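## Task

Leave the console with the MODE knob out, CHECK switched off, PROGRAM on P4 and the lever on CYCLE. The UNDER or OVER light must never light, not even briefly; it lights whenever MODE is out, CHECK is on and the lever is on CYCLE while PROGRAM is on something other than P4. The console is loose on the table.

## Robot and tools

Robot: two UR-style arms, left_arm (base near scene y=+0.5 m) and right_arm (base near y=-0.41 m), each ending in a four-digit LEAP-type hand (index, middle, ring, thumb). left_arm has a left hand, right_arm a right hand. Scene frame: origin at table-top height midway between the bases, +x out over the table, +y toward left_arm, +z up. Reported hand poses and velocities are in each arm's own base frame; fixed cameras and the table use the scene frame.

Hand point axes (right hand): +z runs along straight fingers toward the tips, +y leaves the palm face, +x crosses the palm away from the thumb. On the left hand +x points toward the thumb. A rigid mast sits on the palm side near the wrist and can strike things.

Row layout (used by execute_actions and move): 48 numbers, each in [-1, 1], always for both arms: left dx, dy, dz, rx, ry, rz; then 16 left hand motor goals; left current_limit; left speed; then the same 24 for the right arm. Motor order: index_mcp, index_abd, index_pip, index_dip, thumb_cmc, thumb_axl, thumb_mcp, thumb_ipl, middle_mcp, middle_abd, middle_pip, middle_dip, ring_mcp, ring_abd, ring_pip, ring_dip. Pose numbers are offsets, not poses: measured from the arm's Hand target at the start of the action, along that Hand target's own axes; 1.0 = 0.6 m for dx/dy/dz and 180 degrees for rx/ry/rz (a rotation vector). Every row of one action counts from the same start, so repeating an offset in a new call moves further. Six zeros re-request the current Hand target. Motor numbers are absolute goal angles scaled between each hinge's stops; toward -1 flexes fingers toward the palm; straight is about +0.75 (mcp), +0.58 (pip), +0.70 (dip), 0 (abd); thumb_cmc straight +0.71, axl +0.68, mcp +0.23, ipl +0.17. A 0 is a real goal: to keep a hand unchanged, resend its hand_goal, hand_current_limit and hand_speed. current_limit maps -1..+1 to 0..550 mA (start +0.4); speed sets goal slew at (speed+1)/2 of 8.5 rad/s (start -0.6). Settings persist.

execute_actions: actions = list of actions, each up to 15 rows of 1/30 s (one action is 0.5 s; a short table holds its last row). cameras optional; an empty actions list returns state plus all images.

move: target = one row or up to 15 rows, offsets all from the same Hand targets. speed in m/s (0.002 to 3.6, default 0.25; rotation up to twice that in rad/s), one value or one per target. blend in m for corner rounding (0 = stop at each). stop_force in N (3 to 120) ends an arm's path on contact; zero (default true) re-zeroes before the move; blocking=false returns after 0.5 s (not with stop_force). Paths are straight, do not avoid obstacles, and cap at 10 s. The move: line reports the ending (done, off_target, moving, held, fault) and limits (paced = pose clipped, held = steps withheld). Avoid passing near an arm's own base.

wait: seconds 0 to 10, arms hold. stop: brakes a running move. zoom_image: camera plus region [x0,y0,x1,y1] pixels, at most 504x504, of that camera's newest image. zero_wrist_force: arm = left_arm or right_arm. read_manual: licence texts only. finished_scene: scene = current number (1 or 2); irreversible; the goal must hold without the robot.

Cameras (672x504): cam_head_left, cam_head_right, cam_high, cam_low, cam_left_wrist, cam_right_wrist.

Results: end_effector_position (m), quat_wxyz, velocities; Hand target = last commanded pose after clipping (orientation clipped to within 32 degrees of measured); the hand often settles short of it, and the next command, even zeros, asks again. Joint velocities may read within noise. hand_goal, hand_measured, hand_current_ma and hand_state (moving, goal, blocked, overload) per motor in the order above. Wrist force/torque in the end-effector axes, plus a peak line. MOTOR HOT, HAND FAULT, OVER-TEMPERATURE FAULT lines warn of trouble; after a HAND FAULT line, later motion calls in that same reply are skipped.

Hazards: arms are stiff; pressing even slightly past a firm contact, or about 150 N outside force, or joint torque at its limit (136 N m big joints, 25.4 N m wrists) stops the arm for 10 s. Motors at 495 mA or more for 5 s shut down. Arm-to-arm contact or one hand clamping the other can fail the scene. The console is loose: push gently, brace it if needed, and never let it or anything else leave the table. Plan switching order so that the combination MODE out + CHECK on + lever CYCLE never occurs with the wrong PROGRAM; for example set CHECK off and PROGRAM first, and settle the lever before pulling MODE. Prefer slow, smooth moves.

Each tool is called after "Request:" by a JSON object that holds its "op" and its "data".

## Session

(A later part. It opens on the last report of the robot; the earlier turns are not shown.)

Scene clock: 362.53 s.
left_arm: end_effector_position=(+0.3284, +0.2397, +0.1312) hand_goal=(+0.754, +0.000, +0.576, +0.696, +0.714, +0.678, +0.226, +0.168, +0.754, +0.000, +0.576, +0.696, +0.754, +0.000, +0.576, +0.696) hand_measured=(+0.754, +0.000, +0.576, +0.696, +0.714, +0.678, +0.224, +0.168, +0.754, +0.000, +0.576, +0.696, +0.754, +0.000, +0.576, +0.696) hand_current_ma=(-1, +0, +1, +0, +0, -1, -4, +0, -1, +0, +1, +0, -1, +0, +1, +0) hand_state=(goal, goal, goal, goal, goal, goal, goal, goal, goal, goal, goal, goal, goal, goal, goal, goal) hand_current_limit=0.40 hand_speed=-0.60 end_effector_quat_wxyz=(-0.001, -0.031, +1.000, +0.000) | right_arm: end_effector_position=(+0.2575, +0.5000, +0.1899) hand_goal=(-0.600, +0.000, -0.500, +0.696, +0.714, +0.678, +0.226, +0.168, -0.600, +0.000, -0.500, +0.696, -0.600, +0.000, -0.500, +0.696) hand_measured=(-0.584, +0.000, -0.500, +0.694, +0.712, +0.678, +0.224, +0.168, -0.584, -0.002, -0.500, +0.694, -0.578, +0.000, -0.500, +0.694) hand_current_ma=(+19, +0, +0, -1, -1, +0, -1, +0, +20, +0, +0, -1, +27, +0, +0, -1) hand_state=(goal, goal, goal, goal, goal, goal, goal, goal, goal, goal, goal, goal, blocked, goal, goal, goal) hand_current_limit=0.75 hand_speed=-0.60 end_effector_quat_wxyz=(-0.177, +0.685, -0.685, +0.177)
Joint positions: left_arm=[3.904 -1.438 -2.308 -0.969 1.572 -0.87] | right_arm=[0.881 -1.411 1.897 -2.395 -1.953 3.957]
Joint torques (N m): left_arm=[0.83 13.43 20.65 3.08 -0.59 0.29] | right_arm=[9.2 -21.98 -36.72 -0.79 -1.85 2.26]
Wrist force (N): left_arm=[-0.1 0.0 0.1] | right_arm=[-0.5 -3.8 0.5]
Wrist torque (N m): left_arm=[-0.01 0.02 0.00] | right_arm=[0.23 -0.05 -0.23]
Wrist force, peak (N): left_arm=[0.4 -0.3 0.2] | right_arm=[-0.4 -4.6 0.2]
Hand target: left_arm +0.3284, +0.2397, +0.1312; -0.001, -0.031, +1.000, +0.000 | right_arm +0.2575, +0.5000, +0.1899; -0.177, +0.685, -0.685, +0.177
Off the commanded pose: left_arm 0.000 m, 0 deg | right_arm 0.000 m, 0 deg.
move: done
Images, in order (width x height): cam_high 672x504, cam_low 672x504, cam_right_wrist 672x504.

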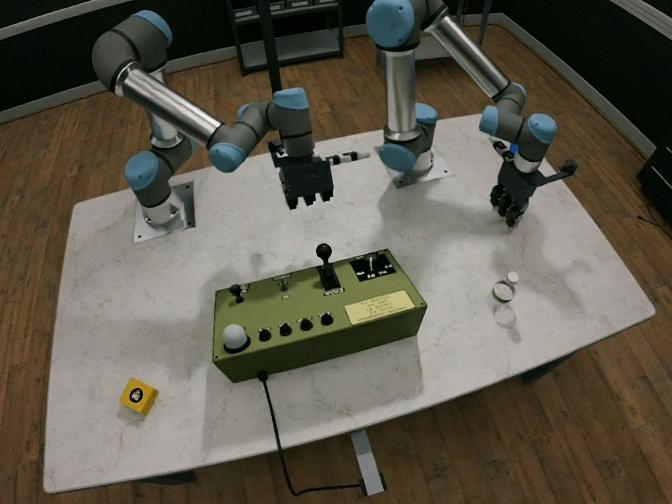

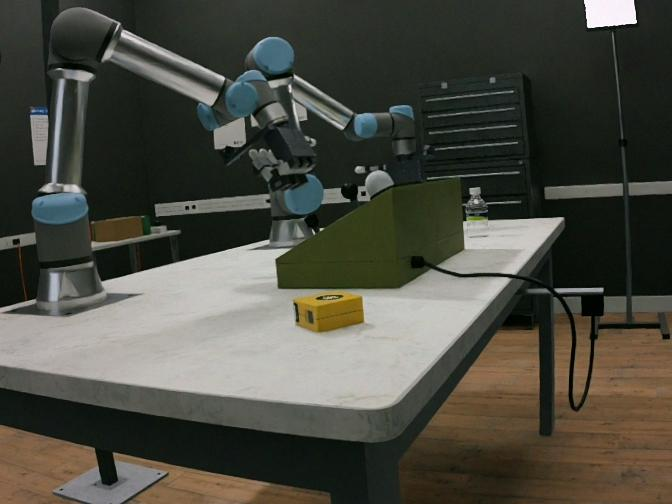

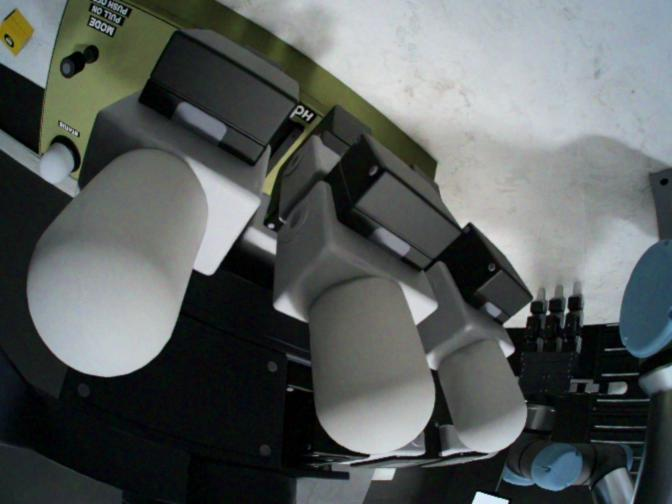

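Request:
{"op": "move", "data": {"target": [0,0,0,0,0,0,0.754,0,0.576,0.696,0.714,0.678,0.226,0.168,0.754,0,0.576,0.696,0.754,0,0.576,0.696,0.4,-0.6,0,0,0.23,0,0,0,-0.6,0,-0.5,0.696,0.714,0.678,0.226,0.168,-0.6,0,-0.5,0.696,-0.6,0,-0.5,0.696,0.75,-0.6], "speed": 0.08, "stop_force": 6, "cameras": ["cam_right_wrist","cam_high","cam_low","cam_head_left"]}}

Request:
{"op": "zoom_image", "data": {"camera": "cam_high", "region": [260, 200, 400, 305]}}

Request:
{"op": "zoom_image", "data": {"camera": "cam_low", "region": [220, 120, 420, 270]}}

Scene clock: 371.93 s.
left_arm: end_effector_position=(+0.3284, +0.2397, +0.1312) hand_goal=(+0.754, +0.000, +0.576, +0.696, +0.714, +0.678, +0.226, +0.168, +0.754, +0.000, +0.576, +0.696, +0.754, +0.000, +0.576, +0.696) hand_measured=(+0.754, +0.000, +0.576, +0.696, +0.714, +0.678, +0.224, +0.168, +0.754, +0.000, +0.576, +0.696, +0.754, +0.000, +0.576, +0.696) hand_current_ma=(-1, +0, +1, +0, +0, -1, -4, +0, -1, +0, +1, +0, -1, +0, +1, +0) hand_state=(goal, goal, goal, goal, goal, goal, goal, goal, goal, goal, goal, goal, goal, goal, goal, goal) hand_current_limit=0.40 hand_speed=-0.60 end_effector_quat_wxyz=(-0.001, -0.031, +1.000, +0.000) | right_arm: end_effector_position=(+0.3243, +0.5001, +0.0691) hand_goal=(-0.600, +0.000, -0.500, +0.696, +0.714, +0.678, +0.226, +0.168, -0.600, +0.000, -0.500, +0.696, -0.600, +0.000, -0.500, +0.696) hand_measured=(-0.584, +0.000, -0.500, +0.694, +0.712, +0.678, +0.224, +0.168, -0.584, -0.002, -0.500, +0.694, -0.578, +0.000, -0.500, +0.694) hand_current_ma=(+18, +0, +0, -1, -1, +0, -1, +0, +19, +0, +0, -1, +27, +0, +0, -1) hand_state=(goal, goal, goal, goal, goal, goal, goal, goal, goal, goal, goal, goal, blocked, goal, goal, goal) hand_current_limit=0.75 hand_speed=-0.60 end_effector_quat_wxyz=(-0.177, +0.685, -0.685, +0.177)
Joint positions: left_arm=[3.904 -1.438 -2.308 -0.969 1.572 -0.87] | right_arm=[0.787 -1.158 1.942 -2.727 -1.92 3.862]
Joint torques (N m): left_arm=[0.21 13.72 19.76 3.17 -0.62 0.25] | right_arm=[-9.01 -28.45 -34.52 -4.61 0.91 -2.05]
Wrist force (N): left_arm=[0.0 0.1 0.2] | right_arm=[-0.7 -4.1 0.8]
Wrist torque (N m): left_arm=[0.00 0.01 0.00] | right_arm=[0.16 0.02 -0.07]
Wrist force, peak (N): left_arm=[-0.2 -0.2 0.3] | right_arm=[-0.8 -4.2 1.1]
Hand target: left_arm +0.3284, +0.2397, +0.1312; -0.001, -0.031, +1.000, +0.000 | right_arm +0.3243, +0.5001, +0.0691; -0.177, +0.685, -0.685, +0.177
Off the commanded pose: left_arm 0.000 m, 0 deg | right_arm 0.000 m, 0 deg.
move: done
Images, in order (width x height): cam_head_left 672x504, cam_high 672x504, cam_low 672x504, cam_right_wrist 672x504.

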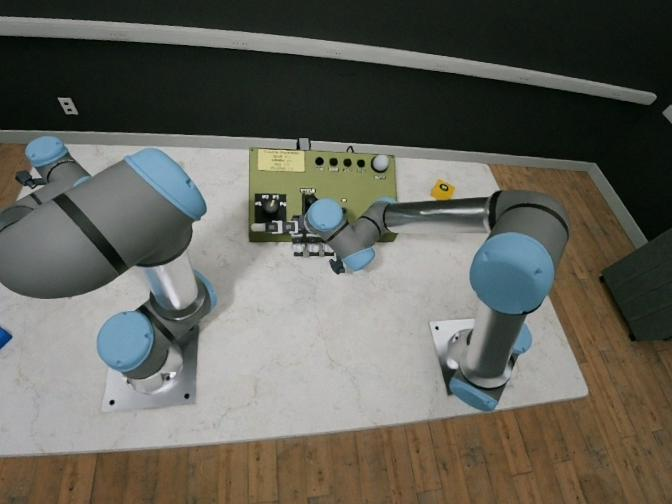

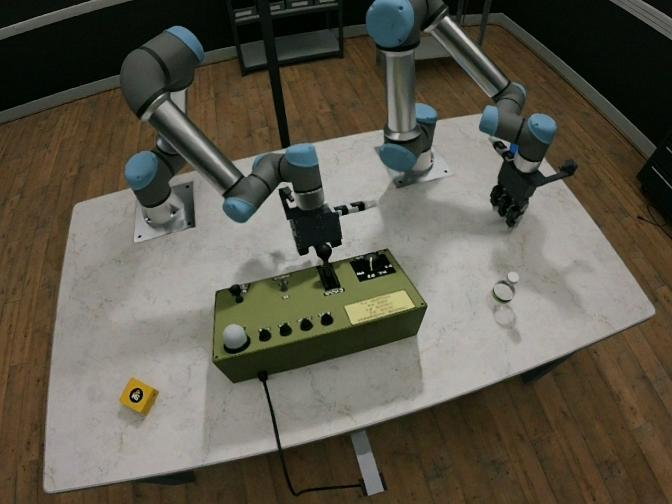

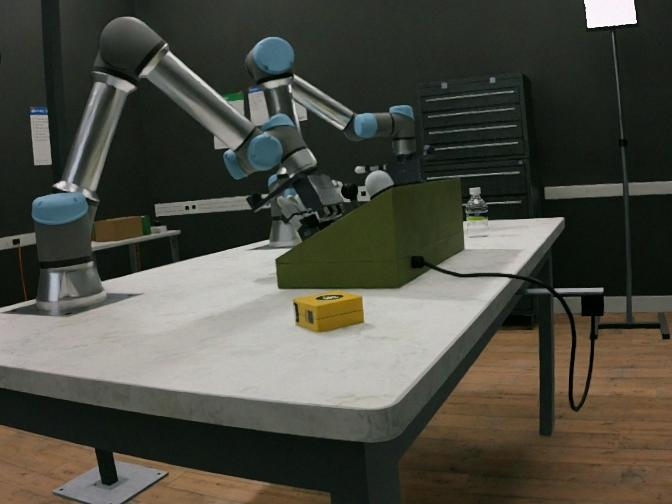

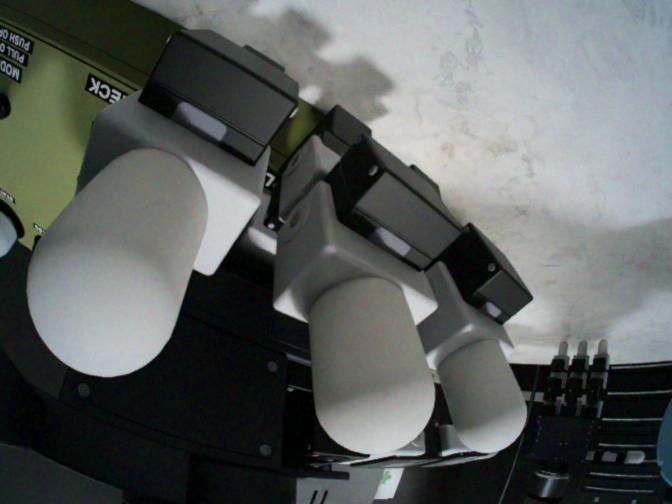

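Scaled by 3.600 from the camera's 672x504 image, which has a finer 960x720 frame.

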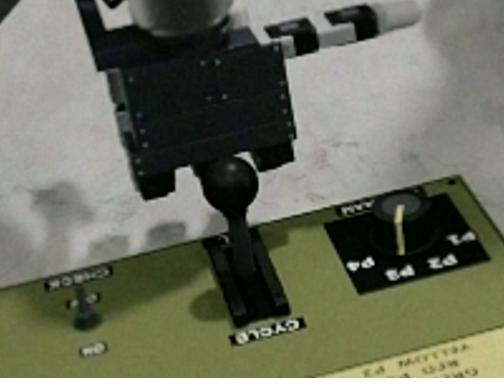

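Scaled by 2.520 from the camera's 672x504 image, which has a finer 960x720 frame.

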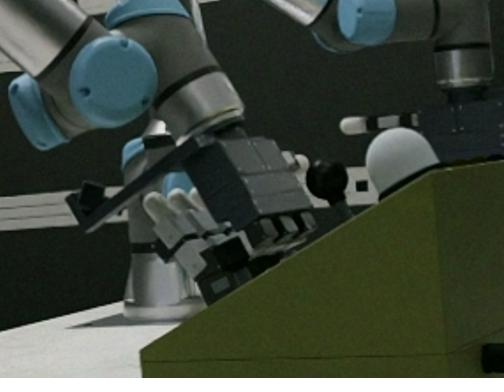

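Request:
{"op": "move", "data": {"target": [0,0,0,0,0,0,0.754,0,0.576,0.696,0.714,0.678,0.226,0.168,0.754,0,0.576,0.696,0.754,0,0.576,0.696,0.4,-0.6,0,-0.08,0,0,0,0,-0.6,0,-0.5,0.696,0.714,0.678,0.226,0.168,-0.6,0,-0.5,0.696,-0.6,0,-0.5,0.696,0.75,-0.6], "speed": 0.025, "stop_force": 6, "cameras": ["cam_high","cam_low"]}}

Request:
{"op": "zoom_image", "data": {"camera": "cam_high", "region": [260, 200, 400, 305]}}

Request:
{"op": "zoom_image", "data": {"camera": "cam_low", "region": [270, 150, 420, 262]}}

Scene clock: 383.90 s.
left_arm: end_effector_position=(+0.3284, +0.2397, +0.1312) hand_goal=(+0.754, +0.000, +0.576, +0.696, +0.714, +0.678, +0.226, +0.168, +0.754, +0.000, +0.576, +0.696, +0.754, +0.000, +0.576, +0.696) hand_measured=(+0.754, +0.000, +0.576, +0.696, +0.714, +0.678, +0.224, +0.168, +0.754, +0.000, +0.576, +0.696, +0.754, +0.000, +0.576, +0.696) hand_current_ma=(-1, +0, +1, +0, +0, -1, -4, +0, -1, +0, +1, +0, -1, +0, +1, +0) hand_state=(goal, goal, goal, goal, goal, goal, goal, goal, goal, goal, goal, goal, goal, goal, goal, goal) hand_current_limit=0.40 hand_speed=-0.60 end_effector_quat_wxyz=(-0.001, -0.031, +1.000, +0.000) | right_arm: end_effector_position=(+0.3663, +0.5000, +0.0924) hand_goal=(-0.600, +0.000, -0.500, +0.696, +0.714, +0.678, +0.226, +0.168, -0.600, +0.000, -0.500, +0.696, -0.600, +0.000, -0.500, +0.696) hand_measured=(-0.584, +0.000, -0.500, +0.694, +0.712, +0.678, +0.224, +0.168, -0.584, -0.002, -0.500, +0.694, -0.578, +0.000, -0.500, +0.694) hand_current_ma=(+18, +0, +0, -1, -1, +0, -1, +0, +19, +0, +0, -1, +27, +0, +0, -1) hand_state=(goal, goal, goal, goal, goal, goal, goal, goal, goal, goal, goal, goal, blocked, goal, goal, goal) hand_current_limit=0.75 hand_speed=-0.60 end_effector_quat_wxyz=(-0.177, +0.685, -0.685, +0.177)
Joint positions: left_arm=[3.904 -1.438 -2.308 -0.969 1.572 -0.87] | right_arm=[0.735 -1.151 1.855 -2.665 -1.901 3.811]
Joint torques (N m): left_arm=[-1.62 14.21 20.09 3 -0.79 0.23] | right_arm=[-10.33 -30.18 -37.02 -0.78 0.66 -2.25]
Wrist force (N): left_arm=[0.0 0.3 0.0] | right_arm=[-0.6 -2.4 1.1]
Wrist torque (N m): left_arm=[0.03 0.02 -0.01] | right_arm=[0.20 0.01 0.00]
Wrist force, peak (N): left_arm=[0.0 -0.2 0.5] | right_arm=[-0.9 -4.3 0.8]
Hand target: left_arm +0.3284, +0.2397, +0.1312; -0.001, -0.031, +1.000, +0.000 | right_arm +0.3663, +0.5000, +0.0924; -0.177, +0.685, -0.685, +0.177
Off the commanded pose: left_arm 0.000 m, 0 deg | right_arm 0.000 m, 0 deg.
move: done
Images, in order (width x height): cam_high 672x504, cam_low 672x504.

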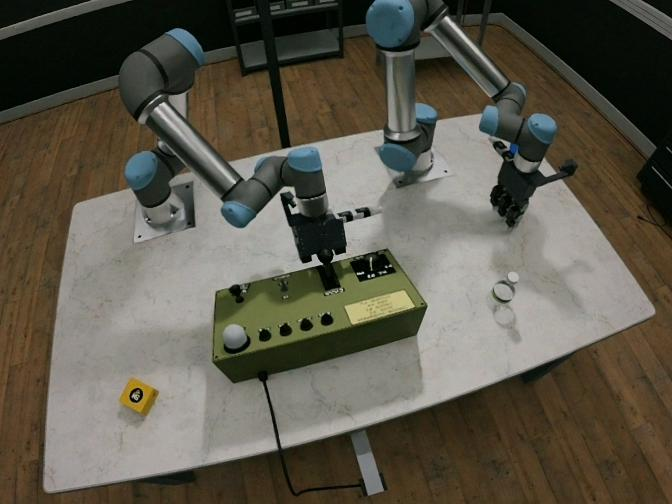

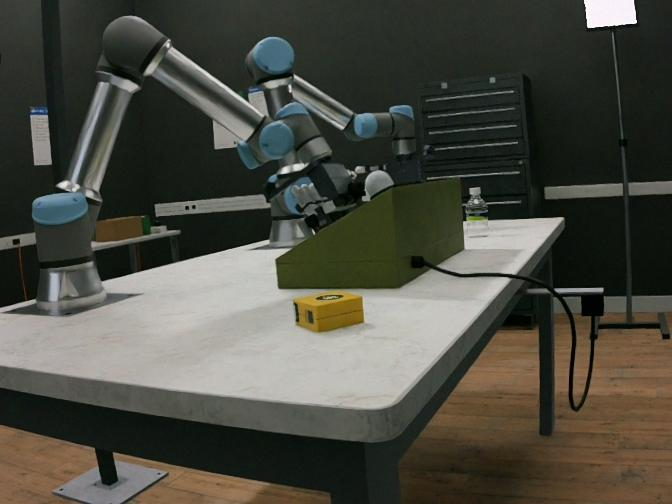

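Scaled by 3.600 from the camera's 672x504 image, which has a finer 960x720 frame.

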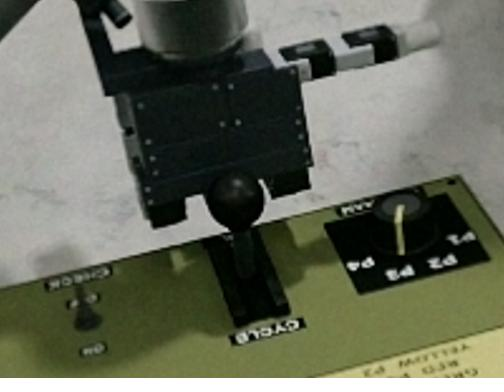

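Scaled by 3.360 from the camera's 672x504 image, which has a finer 960x720 frame.

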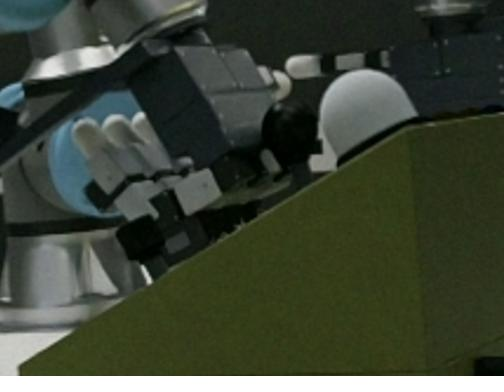

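Request:
{"op": "move", "data": {"target": [0,0,0,0,0,0,0.754,0,0.576,0.696,0.714,0.678,0.226,0.168,0.754,0,0.576,0.696,0.754,0,0.576,0.696,0.4,-0.6,0,-0.05,0,0,0,0,-0.6,0,-0.5,0.696,0.714,0.678,0.226,0.168,-0.6,0,-0.5,0.696,-0.6,0,-0.5,0.696,0.75,-0.6], "speed": 0.02, "stop_force": 15, "cameras": ["cam_high","cam_low","cam_head_left"]}}

Request:
{"op": "zoom_image", "data": {"camera": "cam_high", "region": [260, 200, 400, 305]}}

Request:
{"op": "zoom_image", "data": {"camera": "cam_low", "region": [270, 150, 420, 262]}}

Scene clock: 395.07 s.
left_arm: end_effector_position=(+0.3284, +0.2397, +0.1312) hand_goal=(+0.754, +0.000, +0.576, +0.696, +0.714, +0.678, +0.226, +0.168, +0.754, +0.000, +0.576, +0.696, +0.754, +0.000, +0.576, +0.696) hand_measured=(+0.754, +0.000, +0.576, +0.696, +0.714, +0.678, +0.224, +0.168, +0.754, +0.000, +0.576, +0.696, +0.754, +0.000, +0.576, +0.696) hand_current_ma=(-1, +0, +1, +0, +0, -1, -4, +0, -1, +0, +1, +0, -1, +0, +1, +0) hand_state=(goal, goal, goal, goal, goal, goal, goal, goal, goal, goal, goal, goal, goal, goal, goal, goal) hand_current_limit=0.40 hand_speed=-0.60 end_effector_quat_wxyz=(-0.001, -0.031, +1.000, +0.000) | right_arm: end_effector_position=(+0.3832, +0.5000, +0.1017) hand_goal=(-0.600, +0.000, -0.500, +0.696, +0.714, +0.678, +0.226, +0.168, -0.600, +0.000, -0.500, +0.696, -0.600, +0.000, -0.500, +0.696) hand_measured=(-0.584, +0.000, -0.500, +0.694, +0.712, +0.678, +0.224, +0.168, -0.584, -0.002, -0.500, +0.694, -0.580, +0.000, -0.500, +0.694) hand_current_ma=(+18, +0, +0, -1, -1, +0, -1, +0, +19, +0, +0, -1, +27, +0, +0, -1) hand_state=(goal, goal, goal, goal, goal, goal, goal, goal, goal, goal, goal, goal, blocked, goal, goal, goal) hand_current_limit=0.75 hand_speed=-0.60 end_effector_quat_wxyz=(-0.177, +0.685, -0.685, +0.177)
Joint positions: left_arm=[3.904 -1.438 -2.308 -0.969 1.572 -0.87] | right_arm=[0.715 -1.145 1.817 -2.639 -1.893 3.791]
Joint torques (N m): left_arm=[0.37 13.26 19.88 3.15 -0.85 0.3] | right_arm=[2.77 -47.04 -13.39 -6.35 -3.04 2.03]
Wrist force (N): left_arm=[-0.1 0.0 0.1] | right_arm=[1.3 13.8 -9.4]
Wrist torque (N m): left_arm=[-0.01 0.01 0.00] | right_arm=[2.08 0.24 0.49]
Wrist force, peak (N): left_arm=[0.3 0.0 0.4] | right_arm=[2.0 15.1 -12.3]
Hand target: left_arm +0.3284, +0.2397, +0.1312; -0.001, -0.031, +1.000, +0.000 | right_arm +0.3831, +0.5000, +0.1017; -0.177, +0.685, -0.685, +0.177 (not the last commanded pose)
Off the commanded pose: left_arm 0.000 m, 0 deg | right_arm 0.011 m, 0 deg.
move: contact (right_arm)
Images, in order (width x height): cam_head_left 672x504, cam_high 672x504, cam_low 672x504.

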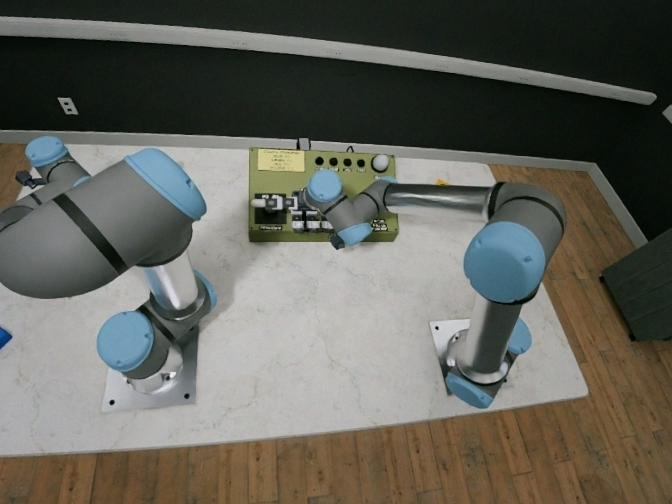

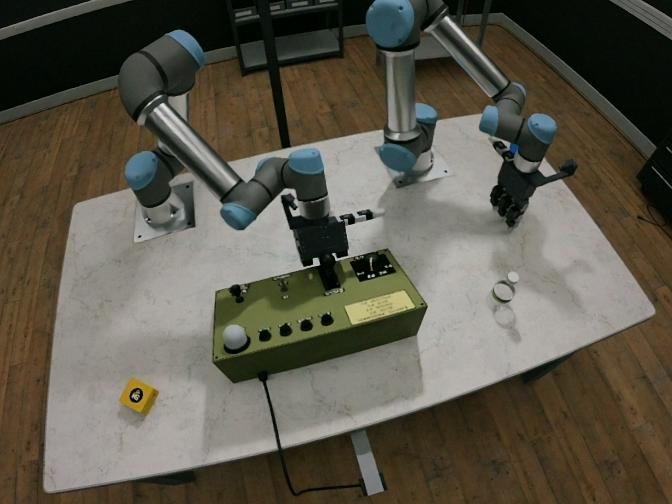

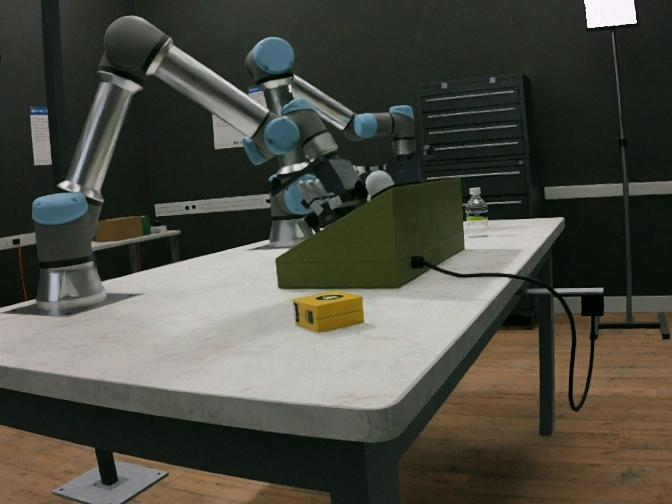

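Scaled by 3.600 from the camera's 672x504 image, which has a finer 960x720 frame.

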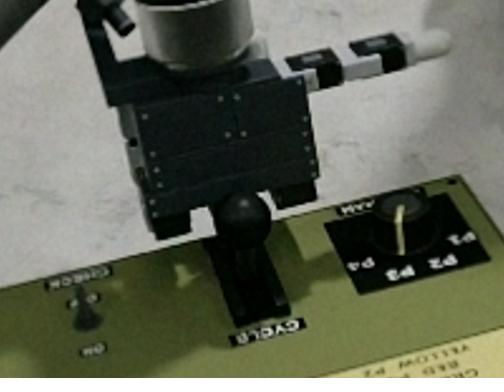

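Scaled by 3.360 from the camera's 672x504 image, which has a finer 960x720 frame.

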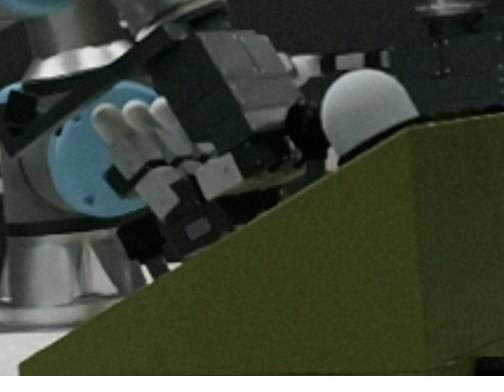

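Request:
{"op": "move", "data": {"target": [0,0,0,0,0,0,0.754,0,0.576,0.696,0.714,0.678,0.226,0.168,0.754,0,0.576,0.696,0.754,0,0.576,0.696,0.4,-0.6,0,-0.025,0,0,0,0,-0.6,0,-0.5,0.696,0.714,0.678,0.226,0.168,-0.6,0,-0.5,0.696,-0.6,0,-0.5,0.696,0.75,-0.6], "speed": 0.01, "stop_force": 12, "cameras": ["cam_high","cam_low"]}}

Request:
{"op": "zoom_image", "data": {"camera": "cam_high", "region": [260, 200, 400, 305]}}

Request:
{"op": "zoom_image", "data": {"camera": "cam_low", "region": [270, 150, 420, 262]}}

Scene clock: 409.33 s.
left_arm: end_effector_position=(+0.3284, +0.2397, +0.1312) hand_goal=(+0.754, +0.000, +0.576, +0.696, +0.714, +0.678, +0.226, +0.168, +0.754, +0.000, +0.576, +0.696, +0.754, +0.000, +0.576, +0.696) hand_measured=(+0.754, +0.000, +0.576, +0.696, +0.714, +0.678, +0.224, +0.168, +0.754, +0.000, +0.576, +0.696, +0.754, +0.000, +0.576, +0.696) hand_current_ma=(-1, +0, +1, +0, +0, -1, -4, +0, -1, +0, +1, +0, -1, +0, +1, +0) hand_state=(goal, goal, goal, goal, goal, goal, goal, goal, goal, goal, goal, goal, goal, goal, goal, goal) hand_current_limit=0.40 hand_speed=-0.60 end_effector_quat_wxyz=(-0.001, -0.031, +1.000, +0.000) | right_arm: end_effector_position=(+0.3963, +0.5000, +0.1089) hand_goal=(-0.600, +0.000, -0.500, +0.696, +0.714, +0.678, +0.226, +0.168, -0.600, +0.000, -0.500, +0.696, -0.600, +0.000, -0.500, +0.696) hand_measured=(-0.584, +0.000, -0.500, +0.694, +0.712, +0.678, +0.224, +0.168, -0.584, -0.002, -0.500, +0.694, -0.580, +0.000, -0.500, +0.694) hand_current_ma=(+18, +0, +0, -1, -1, +0, -1, +0, +19, +0, +0, -1, +27, +0, +0, -1) hand_state=(goal, goal, goal, goal, goal, goal, goal, goal, goal, goal, goal, goal, blocked, goal, goal, goal) hand_current_limit=0.75 hand_speed=-0.60 end_effector_quat_wxyz=(-0.177, +0.685, -0.685, +0.177)
Joint positions: left_arm=[3.904 -1.438 -2.308 -0.969 1.572 -0.87] | right_arm=[0.7 -1.139 1.786 -2.618 -1.888 3.777]
Joint torques (N m): left_arm=[-1.06 14.45 19.89 3.17 -0.94 0.33] | right_arm=[-15.07 -35.04 -43.94 -2.2 -0.97 -2.18]
Wrist force (N): left_arm=[-0.1 0.0 0.1] | right_arm=[-2.0 12.2 0.7]
Wrist torque (N m): left_arm=[-0.01 0.02 -0.01] | right_arm=[0.96 0.13 0.17]
Wrist force, peak (N): left_arm=[-0.4 -0.3 0.1] | right_arm=[0.9 18.2 -19.8]
Hand target: left_arm +0.3284, +0.2397, +0.1312; -0.001, -0.031, +1.000, +0.000 | right_arm +0.3963, +0.5000, +0.1089; -0.177, +0.685, -0.685, +0.177
Off the commanded pose: left_arm 0.000 m, 0 deg | right_arm 0.000 m, 0 deg.
move: done
Images, in order (width x height): cam_high 672x504, cam_low 672x504.

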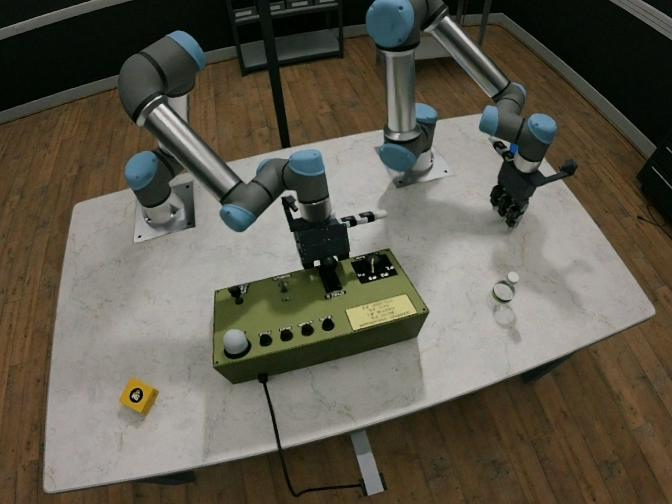

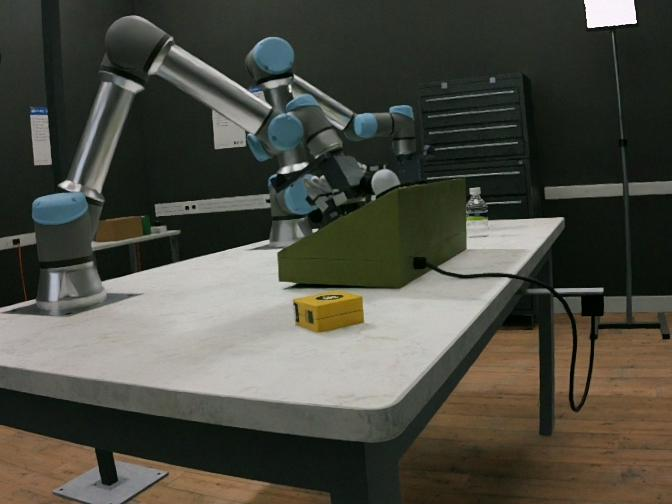

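Scaled by 3.600 from the camera's 672x504 image, which has a finer 960x720 frame.

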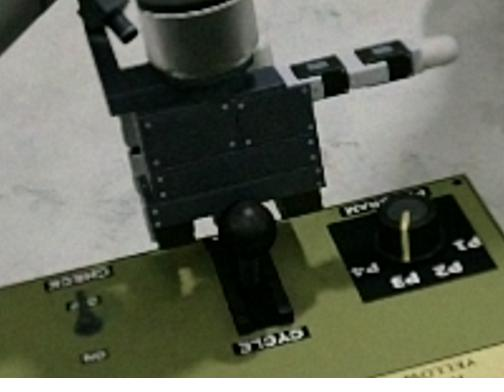

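Scaled by 3.360 from the camera's 672x504 image, which has a finer 960x720 frame.

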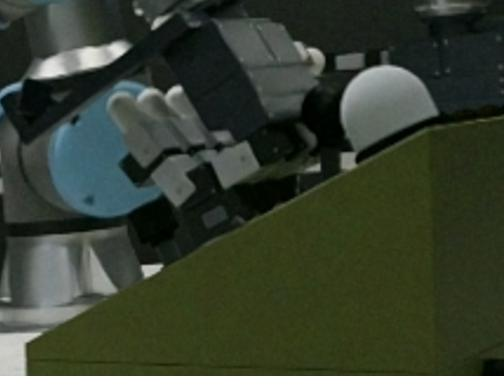

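Request:
{"op": "move", "data": {"target": [0,0,0,0,0,0,0.754,0,0.576,0.696,0.714,0.678,0.226,0.168,0.754,0,0.576,0.696,0.754,0,0.576,0.696,0.4,-0.6,0,0.08,0,0,0,0,-0.6,0,-0.5,0.696,0.714,0.678,0.226,0.168,-0.6,0,-0.5,0.696,-0.6,0,-0.5,0.696,0.75,-0.6], "speed": 0.08, "cameras": ["cam_high","cam_low","cam_head_left","cam_head_right"]}}

Request:
{"op": "zoom_image", "data": {"camera": "cam_high", "region": [260, 200, 400, 305]}}

Request:
{"op": "zoom_image", "data": {"camera": "cam_low", "region": [270, 150, 420, 262]}}

Request:
{"op": "zoom_image", "data": {"camera": "cam_head_left", "region": [240, 140, 405, 250]}}

Request:
{"op": "zoom_image", "data": {"camera": "cam_head_right", "region": [245, 145, 405, 250]}}

Scene clock: 421.77 s.
left_arm: end_effector_position=(+0.3284, +0.2397, +0.1312) hand_goal=(+0.754, +0.000, +0.576, +0.696, +0.714, +0.678, +0.226, +0.168, +0.754, +0.000, +0.576, +0.696, +0.754, +0.000, +0.576, +0.696) hand_measured=(+0.754, +0.000, +0.576, +0.696, +0.714, +0.678, +0.224, +0.168, +0.754, +0.000, +0.576, +0.696, +0.754, +0.000, +0.576, +0.696) hand_current_ma=(-1, +0, +1, +0, +0, -1, -4, +0, -1, +0, +1, +0, -1, +0, +1, +0) hand_state=(goal, goal, goal, goal, goal, goal, goal, goal, goal, goal, goal, goal, goal, goal, goal, goal) hand_current_limit=0.40 hand_speed=-0.60 end_effector_quat_wxyz=(-0.001, -0.031, +1.000, +0.000) | right_arm: end_effector_position=(+0.3543, +0.5000, +0.0857) hand_goal=(-0.600, +0.000, -0.500, +0.696, +0.714, +0.678, +0.226, +0.168, -0.600, +0.000, -0.500, +0.696, -0.600, +0.000, -0.500, +0.696) hand_measured=(-0.584, +0.000, -0.500, +0.694, +0.712, +0.678, +0.224, +0.168, -0.584, -0.002, -0.500, +0.694, -0.580, +0.000, -0.500, +0.694) hand_current_ma=(+18, +0, +0, -1, -1, +0, -1, +0, +19, +0, +0, -1, +27, +0, +0, -1) hand_state=(goal, goal, goal, goal, goal, goal, goal, goal, goal, goal, goal, goal, blocked, goal, goal, goal) hand_current_limit=0.75 hand_speed=-0.60 end_effector_quat_wxyz=(-0.177, +0.685, -0.685, +0.177)
Joint positions: left_arm=[3.904 -1.438 -2.308 -0.969 1.572 -0.87] | right_arm=[0.749 -1.154 1.881 -2.683 -1.906 3.824]
Joint torques (N m): left_arm=[-1.44 13.84 20.87 3.43 -0.98 0.31] | right_arm=[7.86 -48.58 -6.97 -4.75 -1.79 2.07]
Wrist force (N): left_arm=[-0.1 -0.2 0.2] | right_arm=[-0.9 -4.3 0.6]
Wrist torque (N m): left_arm=[-0.04 0.02 0.00] | right_arm=[0.15 0.03 -0.21]
Wrist force, peak (N): left_arm=[-0.1 0.1 0.5] | right_arm=[-2.0 12.5 0.9]
Hand target: left_arm +0.3284, +0.2397, +0.1312; -0.001, -0.031, +1.000, +0.000 | right_arm +0.3543, +0.5000, +0.0857; -0.177, +0.685, -0.685, +0.177
Off the commanded pose: left_arm 0.000 m, 0 deg | right_arm 0.000 m, 0 deg.
move: done
Images, in order (width x height): cam_head_left 672x504, cam_head_right 672x504, cam_high 672x504, cam_low 672x504.

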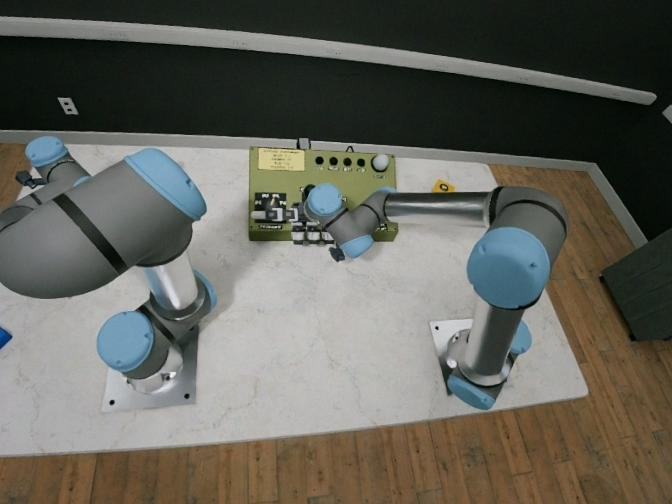

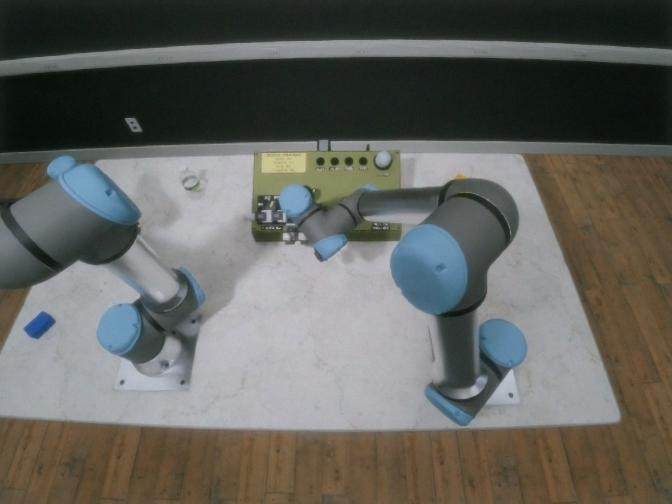

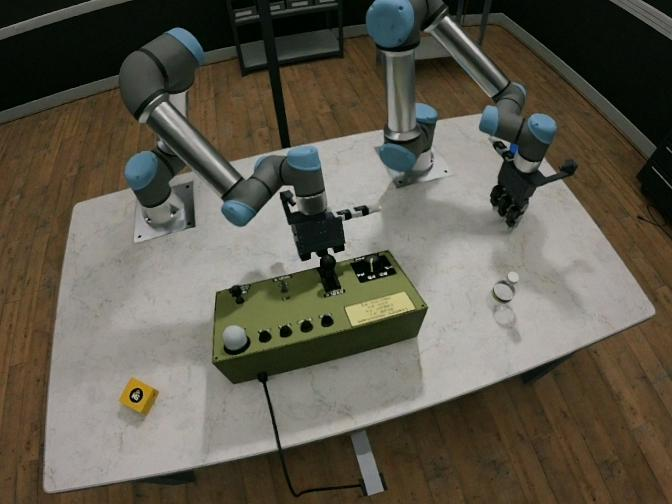

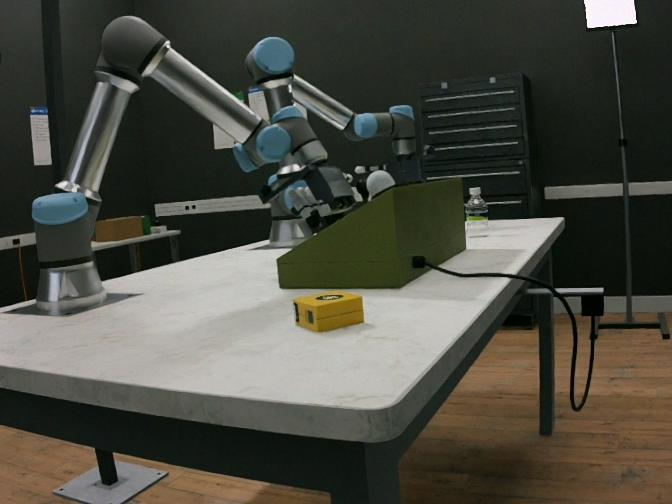

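Scaled by 3.600 from the camera's 672x504 image, which has a finer 960x720 frame.

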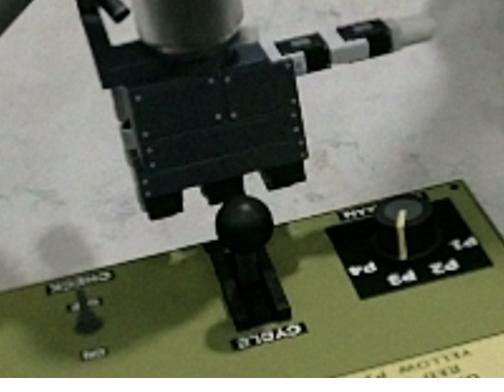

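Scaled by 3.360 from the camera's 672x504 image, which has a finer 960x720 frame.

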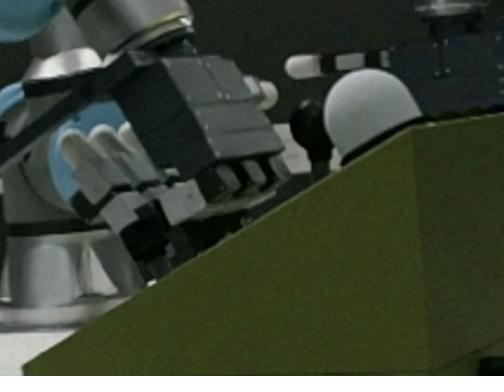

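Scaled by 3.055 from the camera's 672x504 image, which has a finer 960x720 frame.

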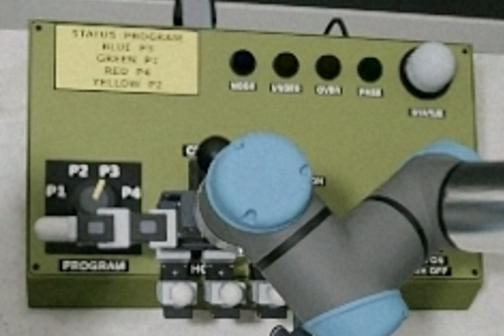

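Scaled by 3.150 from the camera's 672x504 image, which has a finer 960x720 frame.

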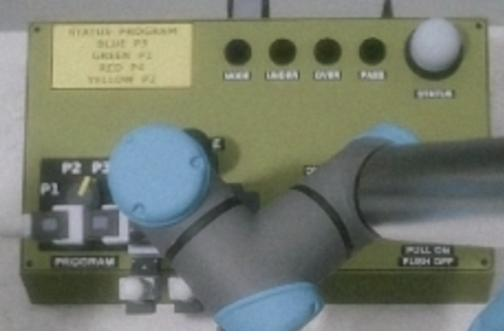

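Request:
{"op": "move", "data": {"target": [[0,0,0,0,0,0,0.754,0,0.576,0.696,0.714,0.678,0.226,0.168,0.754,0,0.576,0.696,0.754,0,0.576,0.696,0.4,-0.6,0,0,-0.25,0,0,0,-0.6,0,-0.5,0.696,0.714,0.678,0.226,0.168,-0.6,0,-0.5,0.696,-0.6,0,-0.5,0.696,0.75,-0.6],[0,0,0,0,0,0,0.754,0,0.576,0.696,0.714,0.678,0.226,0.168,0.754,0,0.576,0.696,0.754,0,0.576,0.696,0.4,-0.6,-0.0813,-0.1025,-0.194,0,0,-0.2222,1.0,0,-1.0,-0.32,0.714,0.678,0.226,0.168,1.0,0,-1.0,-0.32,1.0,0,-1.0,-0.32,0.75,-0.6]], "speed": 0.2, "blend": [0.03,0], "cameras": ["cam_right_wrist","cam_high","cam_head_left"]}}

Request:
{"op": "zoom_image", "data": {"camera": "cam_right_wrist", "region": [150, 0, 450, 225]}}

Request:
{"op": "zoom_image", "data": {"camera": "cam_high", "region": [260, 220, 400, 325]}}

Scene clock: 468.40 s.
left_arm: end_effector_position=(+0.3284, +0.2397, +0.1312) hand_goal=(+0.754, +0.000, +0.576, +0.696, +0.714, +0.678, +0.226, +0.168, +0.754, +0.000, +0.576, +0.696, +0.754, +0.000, +0.576, +0.696) hand_measured=(+0.754, +0.000, +0.576, +0.696, +0.714, +0.678, +0.224, +0.168, +0.754, +0.000, +0.576, +0.696, +0.754, +0.000, +0.576, +0.696) hand_current_ma=(-1, +0, +1, +0, +0, -1, -4, +0, -1, +0, +1, +0, -1, +0, +1, +0) hand_state=(goal, goal, goal, goal, goal, goal, goal, goal, goal, goal, goal, goal, goal, goal, goal, goal) hand_current_limit=0.40 hand_speed=-0.60 end_effector_quat_wxyz=(-0.001, -0.031, +1.000, +0.000) | right_arm: end_effector_position=(+0.3518, +0.5488, +0.2173) hand_goal=(+1.000, +0.000, -1.000, -0.320, +0.714, +0.678, +0.226, +0.168, +1.000, +0.000, -1.000, -0.320, +1.000, +0.000, -1.000, -0.320) hand_measured=(+0.992, +0.000, -0.994, -0.316, +0.712, +0.678, +0.224, +0.168, +0.992, -0.002, -0.994, -0.318, +0.990, +0.000, -0.994, -0.318) hand_current_ma=(-6, +0, +4, +1, -1, +0, -1, +0, -6, +0, +3, +1, -9, +0, +3, +1) hand_state=(goal, goal, goal, goal, goal, goal, goal, goal, goal, goal, goal, goal, goal, goal, goal, goal) hand_current_limit=0.75 hand_speed=-0.60 end_effector_quat_wxyz=(-0.106, +0.878, -0.409, +0.226)
Joint positions: left_arm=[3.904 -1.438 -2.308 -0.969 1.572 -0.87] | right_arm=[0.881 -1.126 1.443 -2.226 -1.953 3.259]
Joint torques (N m): left_arm=[-0.6 14.35 21.16 3.37 -1.06 0.53] | right_arm=[9.07 -35.65 -39.41 -0.59 -1.9 -2.17]
Wrist force (N): left_arm=[0.1 0.1 0.3] | right_arm=[0.7 -3.3 -0.1]
Wrist torque (N m): left_arm=[-0.02 -0.01 0.01] | right_arm=[0.06 0.04 0.04]
Wrist force, peak (N): left_arm=[0.0 -0.3 0.5] | right_arm=[-0.9 -4.3 1.5]
Hand target: left_arm +0.3284, +0.2397, +0.1312; -0.001, -0.031, +1.000, +0.000 | right_arm +0.3518, +0.5488, +0.2173; -0.106, +0.878, -0.409, +0.226
Off the commanded pose: left_arm 0.000 m, 0 deg | right_arm 0.000 m, 0 deg.
move: done
Images, in order (width x height): cam_head_left 672x504, cam_high 672x504, cam_right_wrist 672x504.

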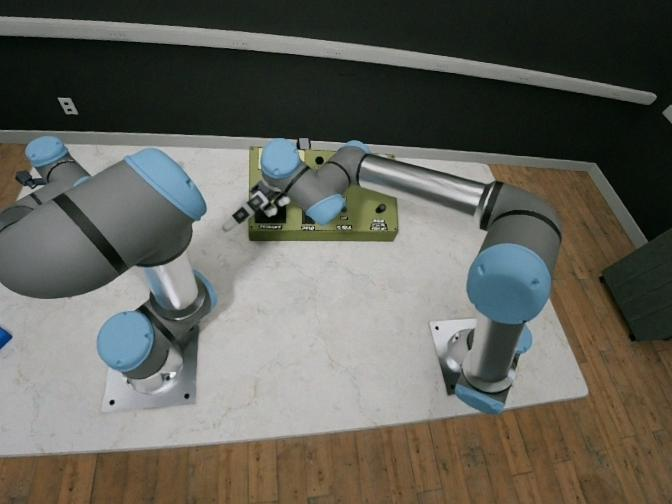

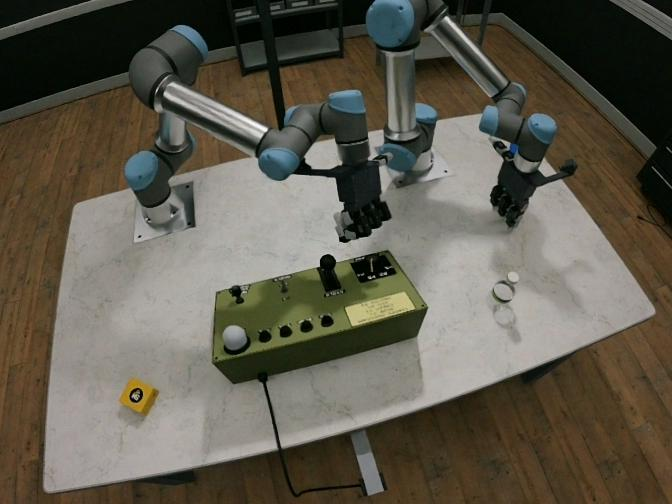

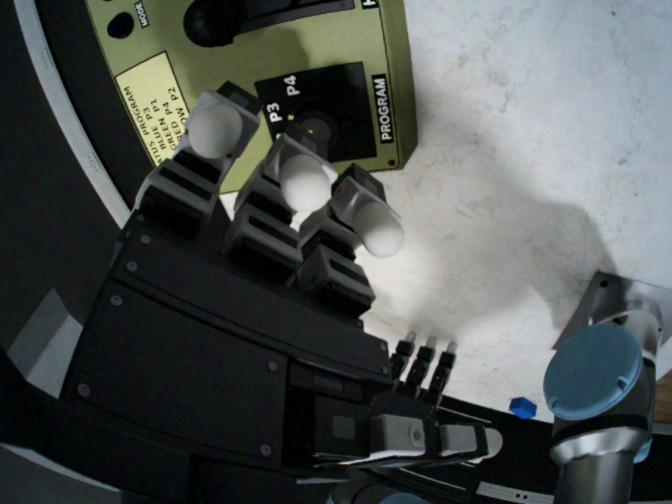

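Scaled by 1.680 from the camera's 672x504 image, which has a finer 960x720 frame.

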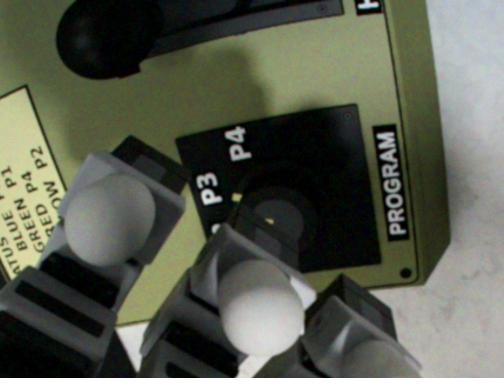

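Scaled by 3.600 from the camera's 672x504 image, which has a finer 960x720 frame.

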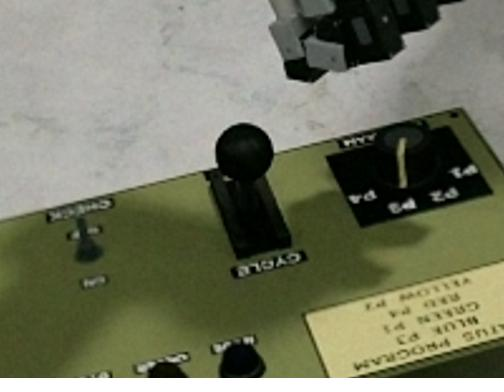

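Request:
{"op": "move", "data": {"target": [[0,0,0,0,0,0,0.754,0,0.576,0.696,0.714,0.678,0.226,0.168,0.754,0,0.576,0.696,0.754,0,0.576,0.696,0.4,-0.6,0,0,0.1,0,0,0,1.0,0,-1.0,-0.32,0.714,0.678,0.226,0.168,1.0,0,-1.0,-0.32,1.0,0,-1.0,-0.32,0.75,-0.6],[0,0,0,0,0,0,0.754,0,0.576,0.696,0.714,0.678,0.226,0.168,0.754,0,0.576,0.696,0.754,0,0.576,0.696,0.4,-0.6,0,0,0.16,0,0,0,1.0,0,-1.0,-0.32,0.714,0.678,0.226,0.168,1.0,0,-1.0,-0.32,1.0,0,-1.0,-0.32,0.75,-0.6]], "speed": [0.08,0.015], "stop_force": 8, "cameras": ["cam_right_wrist","cam_high"]}}

Request:
{"op": "zoom_image", "data": {"camera": "cam_high", "region": [280, 220, 420, 325]}}

Scene clock: 487.23 s.
left_arm: end_effector_position=(+0.3284, +0.2397, +0.1312) hand_goal=(+0.754, +0.000, +0.576, +0.696, +0.714, +0.678, +0.226, +0.168, +0.754, +0.000, +0.576, +0.696, +0.754, +0.000, +0.576, +0.696) hand_measured=(+0.754, +0.000, +0.576, +0.696, +0.714, +0.678, +0.224, +0.168, +0.754, +0.000, +0.576, +0.696, +0.754, +0.000, +0.576, +0.696) hand_current_ma=(-1, +0, +1, +0, +0, -1, -4, +0, -1, +0, +1, +0, -1, +0, +1, +0) hand_state=(goal, goal, goal, goal, goal, goal, goal, goal, goal, goal, goal, goal, goal, goal, goal, goal) hand_current_limit=0.40 hand_speed=-0.60 end_effector_quat_wxyz=(-0.001, -0.031, +1.000, +0.000) | right_arm: end_effector_position=(+0.3912, +0.5488, +0.1460) hand_goal=(+1.000, +0.000, -1.000, -0.320, +0.714, +0.678, +0.226, +0.168, +1.000, +0.000, -1.000, -0.320, +1.000, +0.000, -1.000, -0.320) hand_measured=(+0.992, -0.004, -1.000, -0.316, +0.712, +0.678, +0.224, +0.168, +0.992, -0.002, -0.996, -0.318, +0.990, +0.000, -0.994, -0.318) hand_current_ma=(-6, -2, +0, +1, -1, +0, -1, +0, -6, +0, +2, +1, -9, +0, +3, +1) hand_state=(goal, goal, goal, goal, goal, goal, goal, goal, goal, goal, goal, goal, goal, goal, goal, goal) hand_current_limit=0.75 hand_speed=-0.60 end_effector_quat_wxyz=(-0.106, +0.878, -0.409, +0.226)
Joint positions: left_arm=[3.904 -1.438 -2.308 -0.969 1.572 -0.87] | right_arm=[0.836 -1.016 1.473 -2.383 -1.938 3.213]
Joint torques (N m): left_arm=[0.14 14.11 21.5 3.46 -1.38 0.45] | right_arm=[5.77 -50.15 -8.24 0.32 -2.52 1.89]
Wrist force (N): left_arm=[0.0 0.1 0.2] | right_arm=[-1.1 -5.3 -7.8]
Wrist torque (N m): left_arm=[-0.01 0.01 0.00] | right_arm=[0.60 -0.20 -0.13]
Wrist force, peak (N): left_arm=[0.5 -0.2 0.3] | right_arm=[-2.2 -6.8 -17.7]
Hand target: left_arm +0.3284, +0.2397, +0.1312; -0.001, -0.031, +1.000, +0.000 | right_arm +0.3912, +0.5488, +0.1460; -0.106, +0.878, -0.409, +0.226 (not the last commanded pose)
Off the commanded pose: left_arm 0.000 m, 0 deg | right_arm 0.014 m, 0 deg.
move: contact (right_arm); path passed 1 of 2 targets
Images, in order (width x height): cam_high 672x504, cam_right_wrist 672x504.

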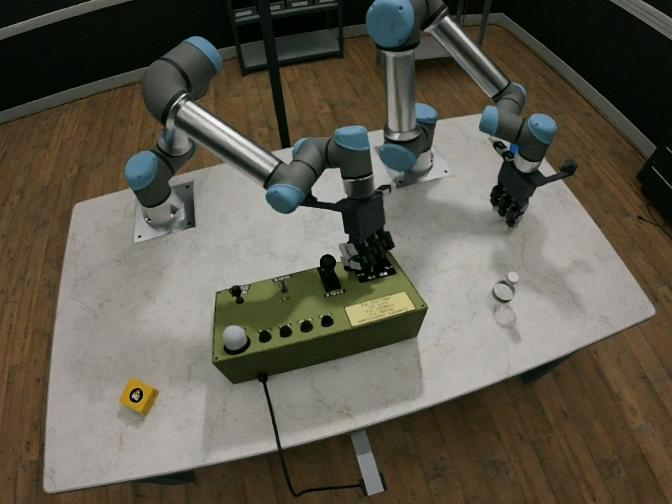

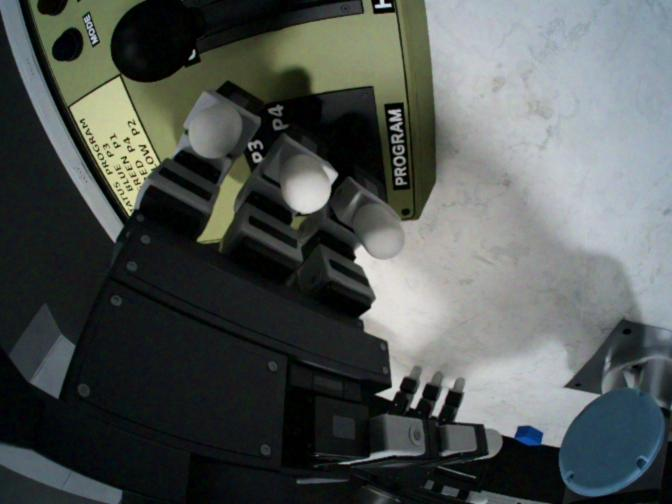

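Scaled by 3.600 from the camera's 672x504 image, which has a finer 960x720 frame.

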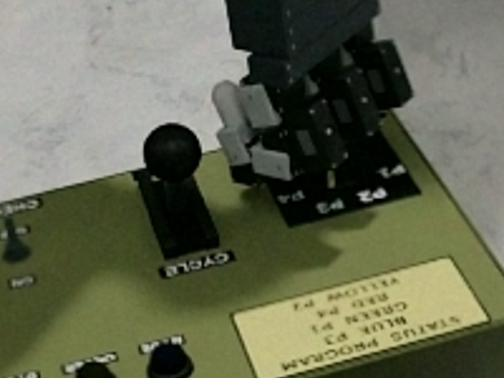

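Request:
{"op": "move", "data": {"target": [0,0,0,0,0,0,0.754,0,0.576,0.696,0.714,0.678,0.226,0.168,0.754,0,0.576,0.696,0.754,0,0.576,0.696,0.4,-0.6,0,0,0.0037,0,0,0,1.0,0,-1.0,-0.32,0.714,0.678,0.226,0.168,1.0,0,-1.0,-0.32,1.0,0,-1.0,-0.32,0.75,-0.6], "speed": 0.01}}

Scene clock: 500.73 s.
left_arm: end_effector_position=(+0.3284, +0.2397, +0.1312) hand_goal=(+0.754, +0.000, +0.576, +0.696, +0.714, +0.678, +0.226, +0.168, +0.754, +0.000, +0.576, +0.696, +0.754, +0.000, +0.576, +0.696) hand_measured=(+0.754, +0.000, +0.576, +0.696, +0.714, +0.678, +0.224, +0.168, +0.754, +0.000, +0.576, +0.696, +0.754, +0.000, +0.576, +0.696) hand_current_ma=(-1, +0, +1, +0, +0, -1, -4, +0, -1, +0, +1, +0, -1, +0, +1, +0) hand_state=(goal, goal, goal, goal, goal, goal, goal, goal, goal, goal, goal, goal, goal, goal, goal, goal) hand_current_limit=0.40 hand_speed=-0.60 end_effector_quat_wxyz=(-0.001, -0.031, +1.000, +0.000) | right_arm: end_effector_position=(+0.3923, +0.5489, +0.1443) hand_goal=(+1.000, +0.000, -1.000, -0.320, +0.714, +0.678, +0.226, +0.168, +1.000, +0.000, -1.000, -0.320, +1.000, +0.000, -1.000, -0.320) hand_measured=(+0.984, -0.016, -1.002, -0.316, +0.712, +0.678, +0.224, +0.168, +0.988, +0.000, -1.000, -0.318, +0.990, +0.000, -0.994, -0.318) hand_current_ma=(-18, -13, +0, +1, -1, +0, -1, +0, -11, +0, +0, +1, -9, +0, +3, +1) hand_state=(goal, goal, goal, goal, goal, goal, goal, goal, goal, goal, goal, goal, goal, goal, goal, goal) hand_current_limit=0.75 hand_speed=-0.60 end_effector_quat_wxyz=(-0.106, +0.878, -0.409, +0.226)
Joint positions: left_arm=[3.904 -1.438 -2.308 -0.969 1.572 -0.87] | right_arm=[0.835 -1.013 1.473 -2.387 -1.937 3.212]
Joint torques (N m): left_arm=[-0.42 14.08 20.12 3.72 -1.47 0.49] | right_arm=[-26.67 0.56 10.47 1.13 -2.18 -2.38]
Wrist force (N): left_arm=[0.0 -0.1 0.4] | right_arm=[-3.7 -13.1 -53.7]
Wrist torque (N m): left_arm=[-0.05 0.01 0.01] | right_arm=[3.69 -0.68 -0.32]
Wrist force, peak (N): left_arm=[0.0 0.0 0.5] | right_arm=[-3.7 -13.1 -53.7]
Hand target: left_arm +0.3284, +0.2397, +0.1312; -0.001, -0.031, +1.000, +0.000 | right_arm +0.3923, +0.5488, +0.1440; -0.106, +0.878, -0.409, +0.226
Off the commanded pose: left_arm 0.000 m, 0 deg | right_arm 0.000 m, 0 deg.
move: done


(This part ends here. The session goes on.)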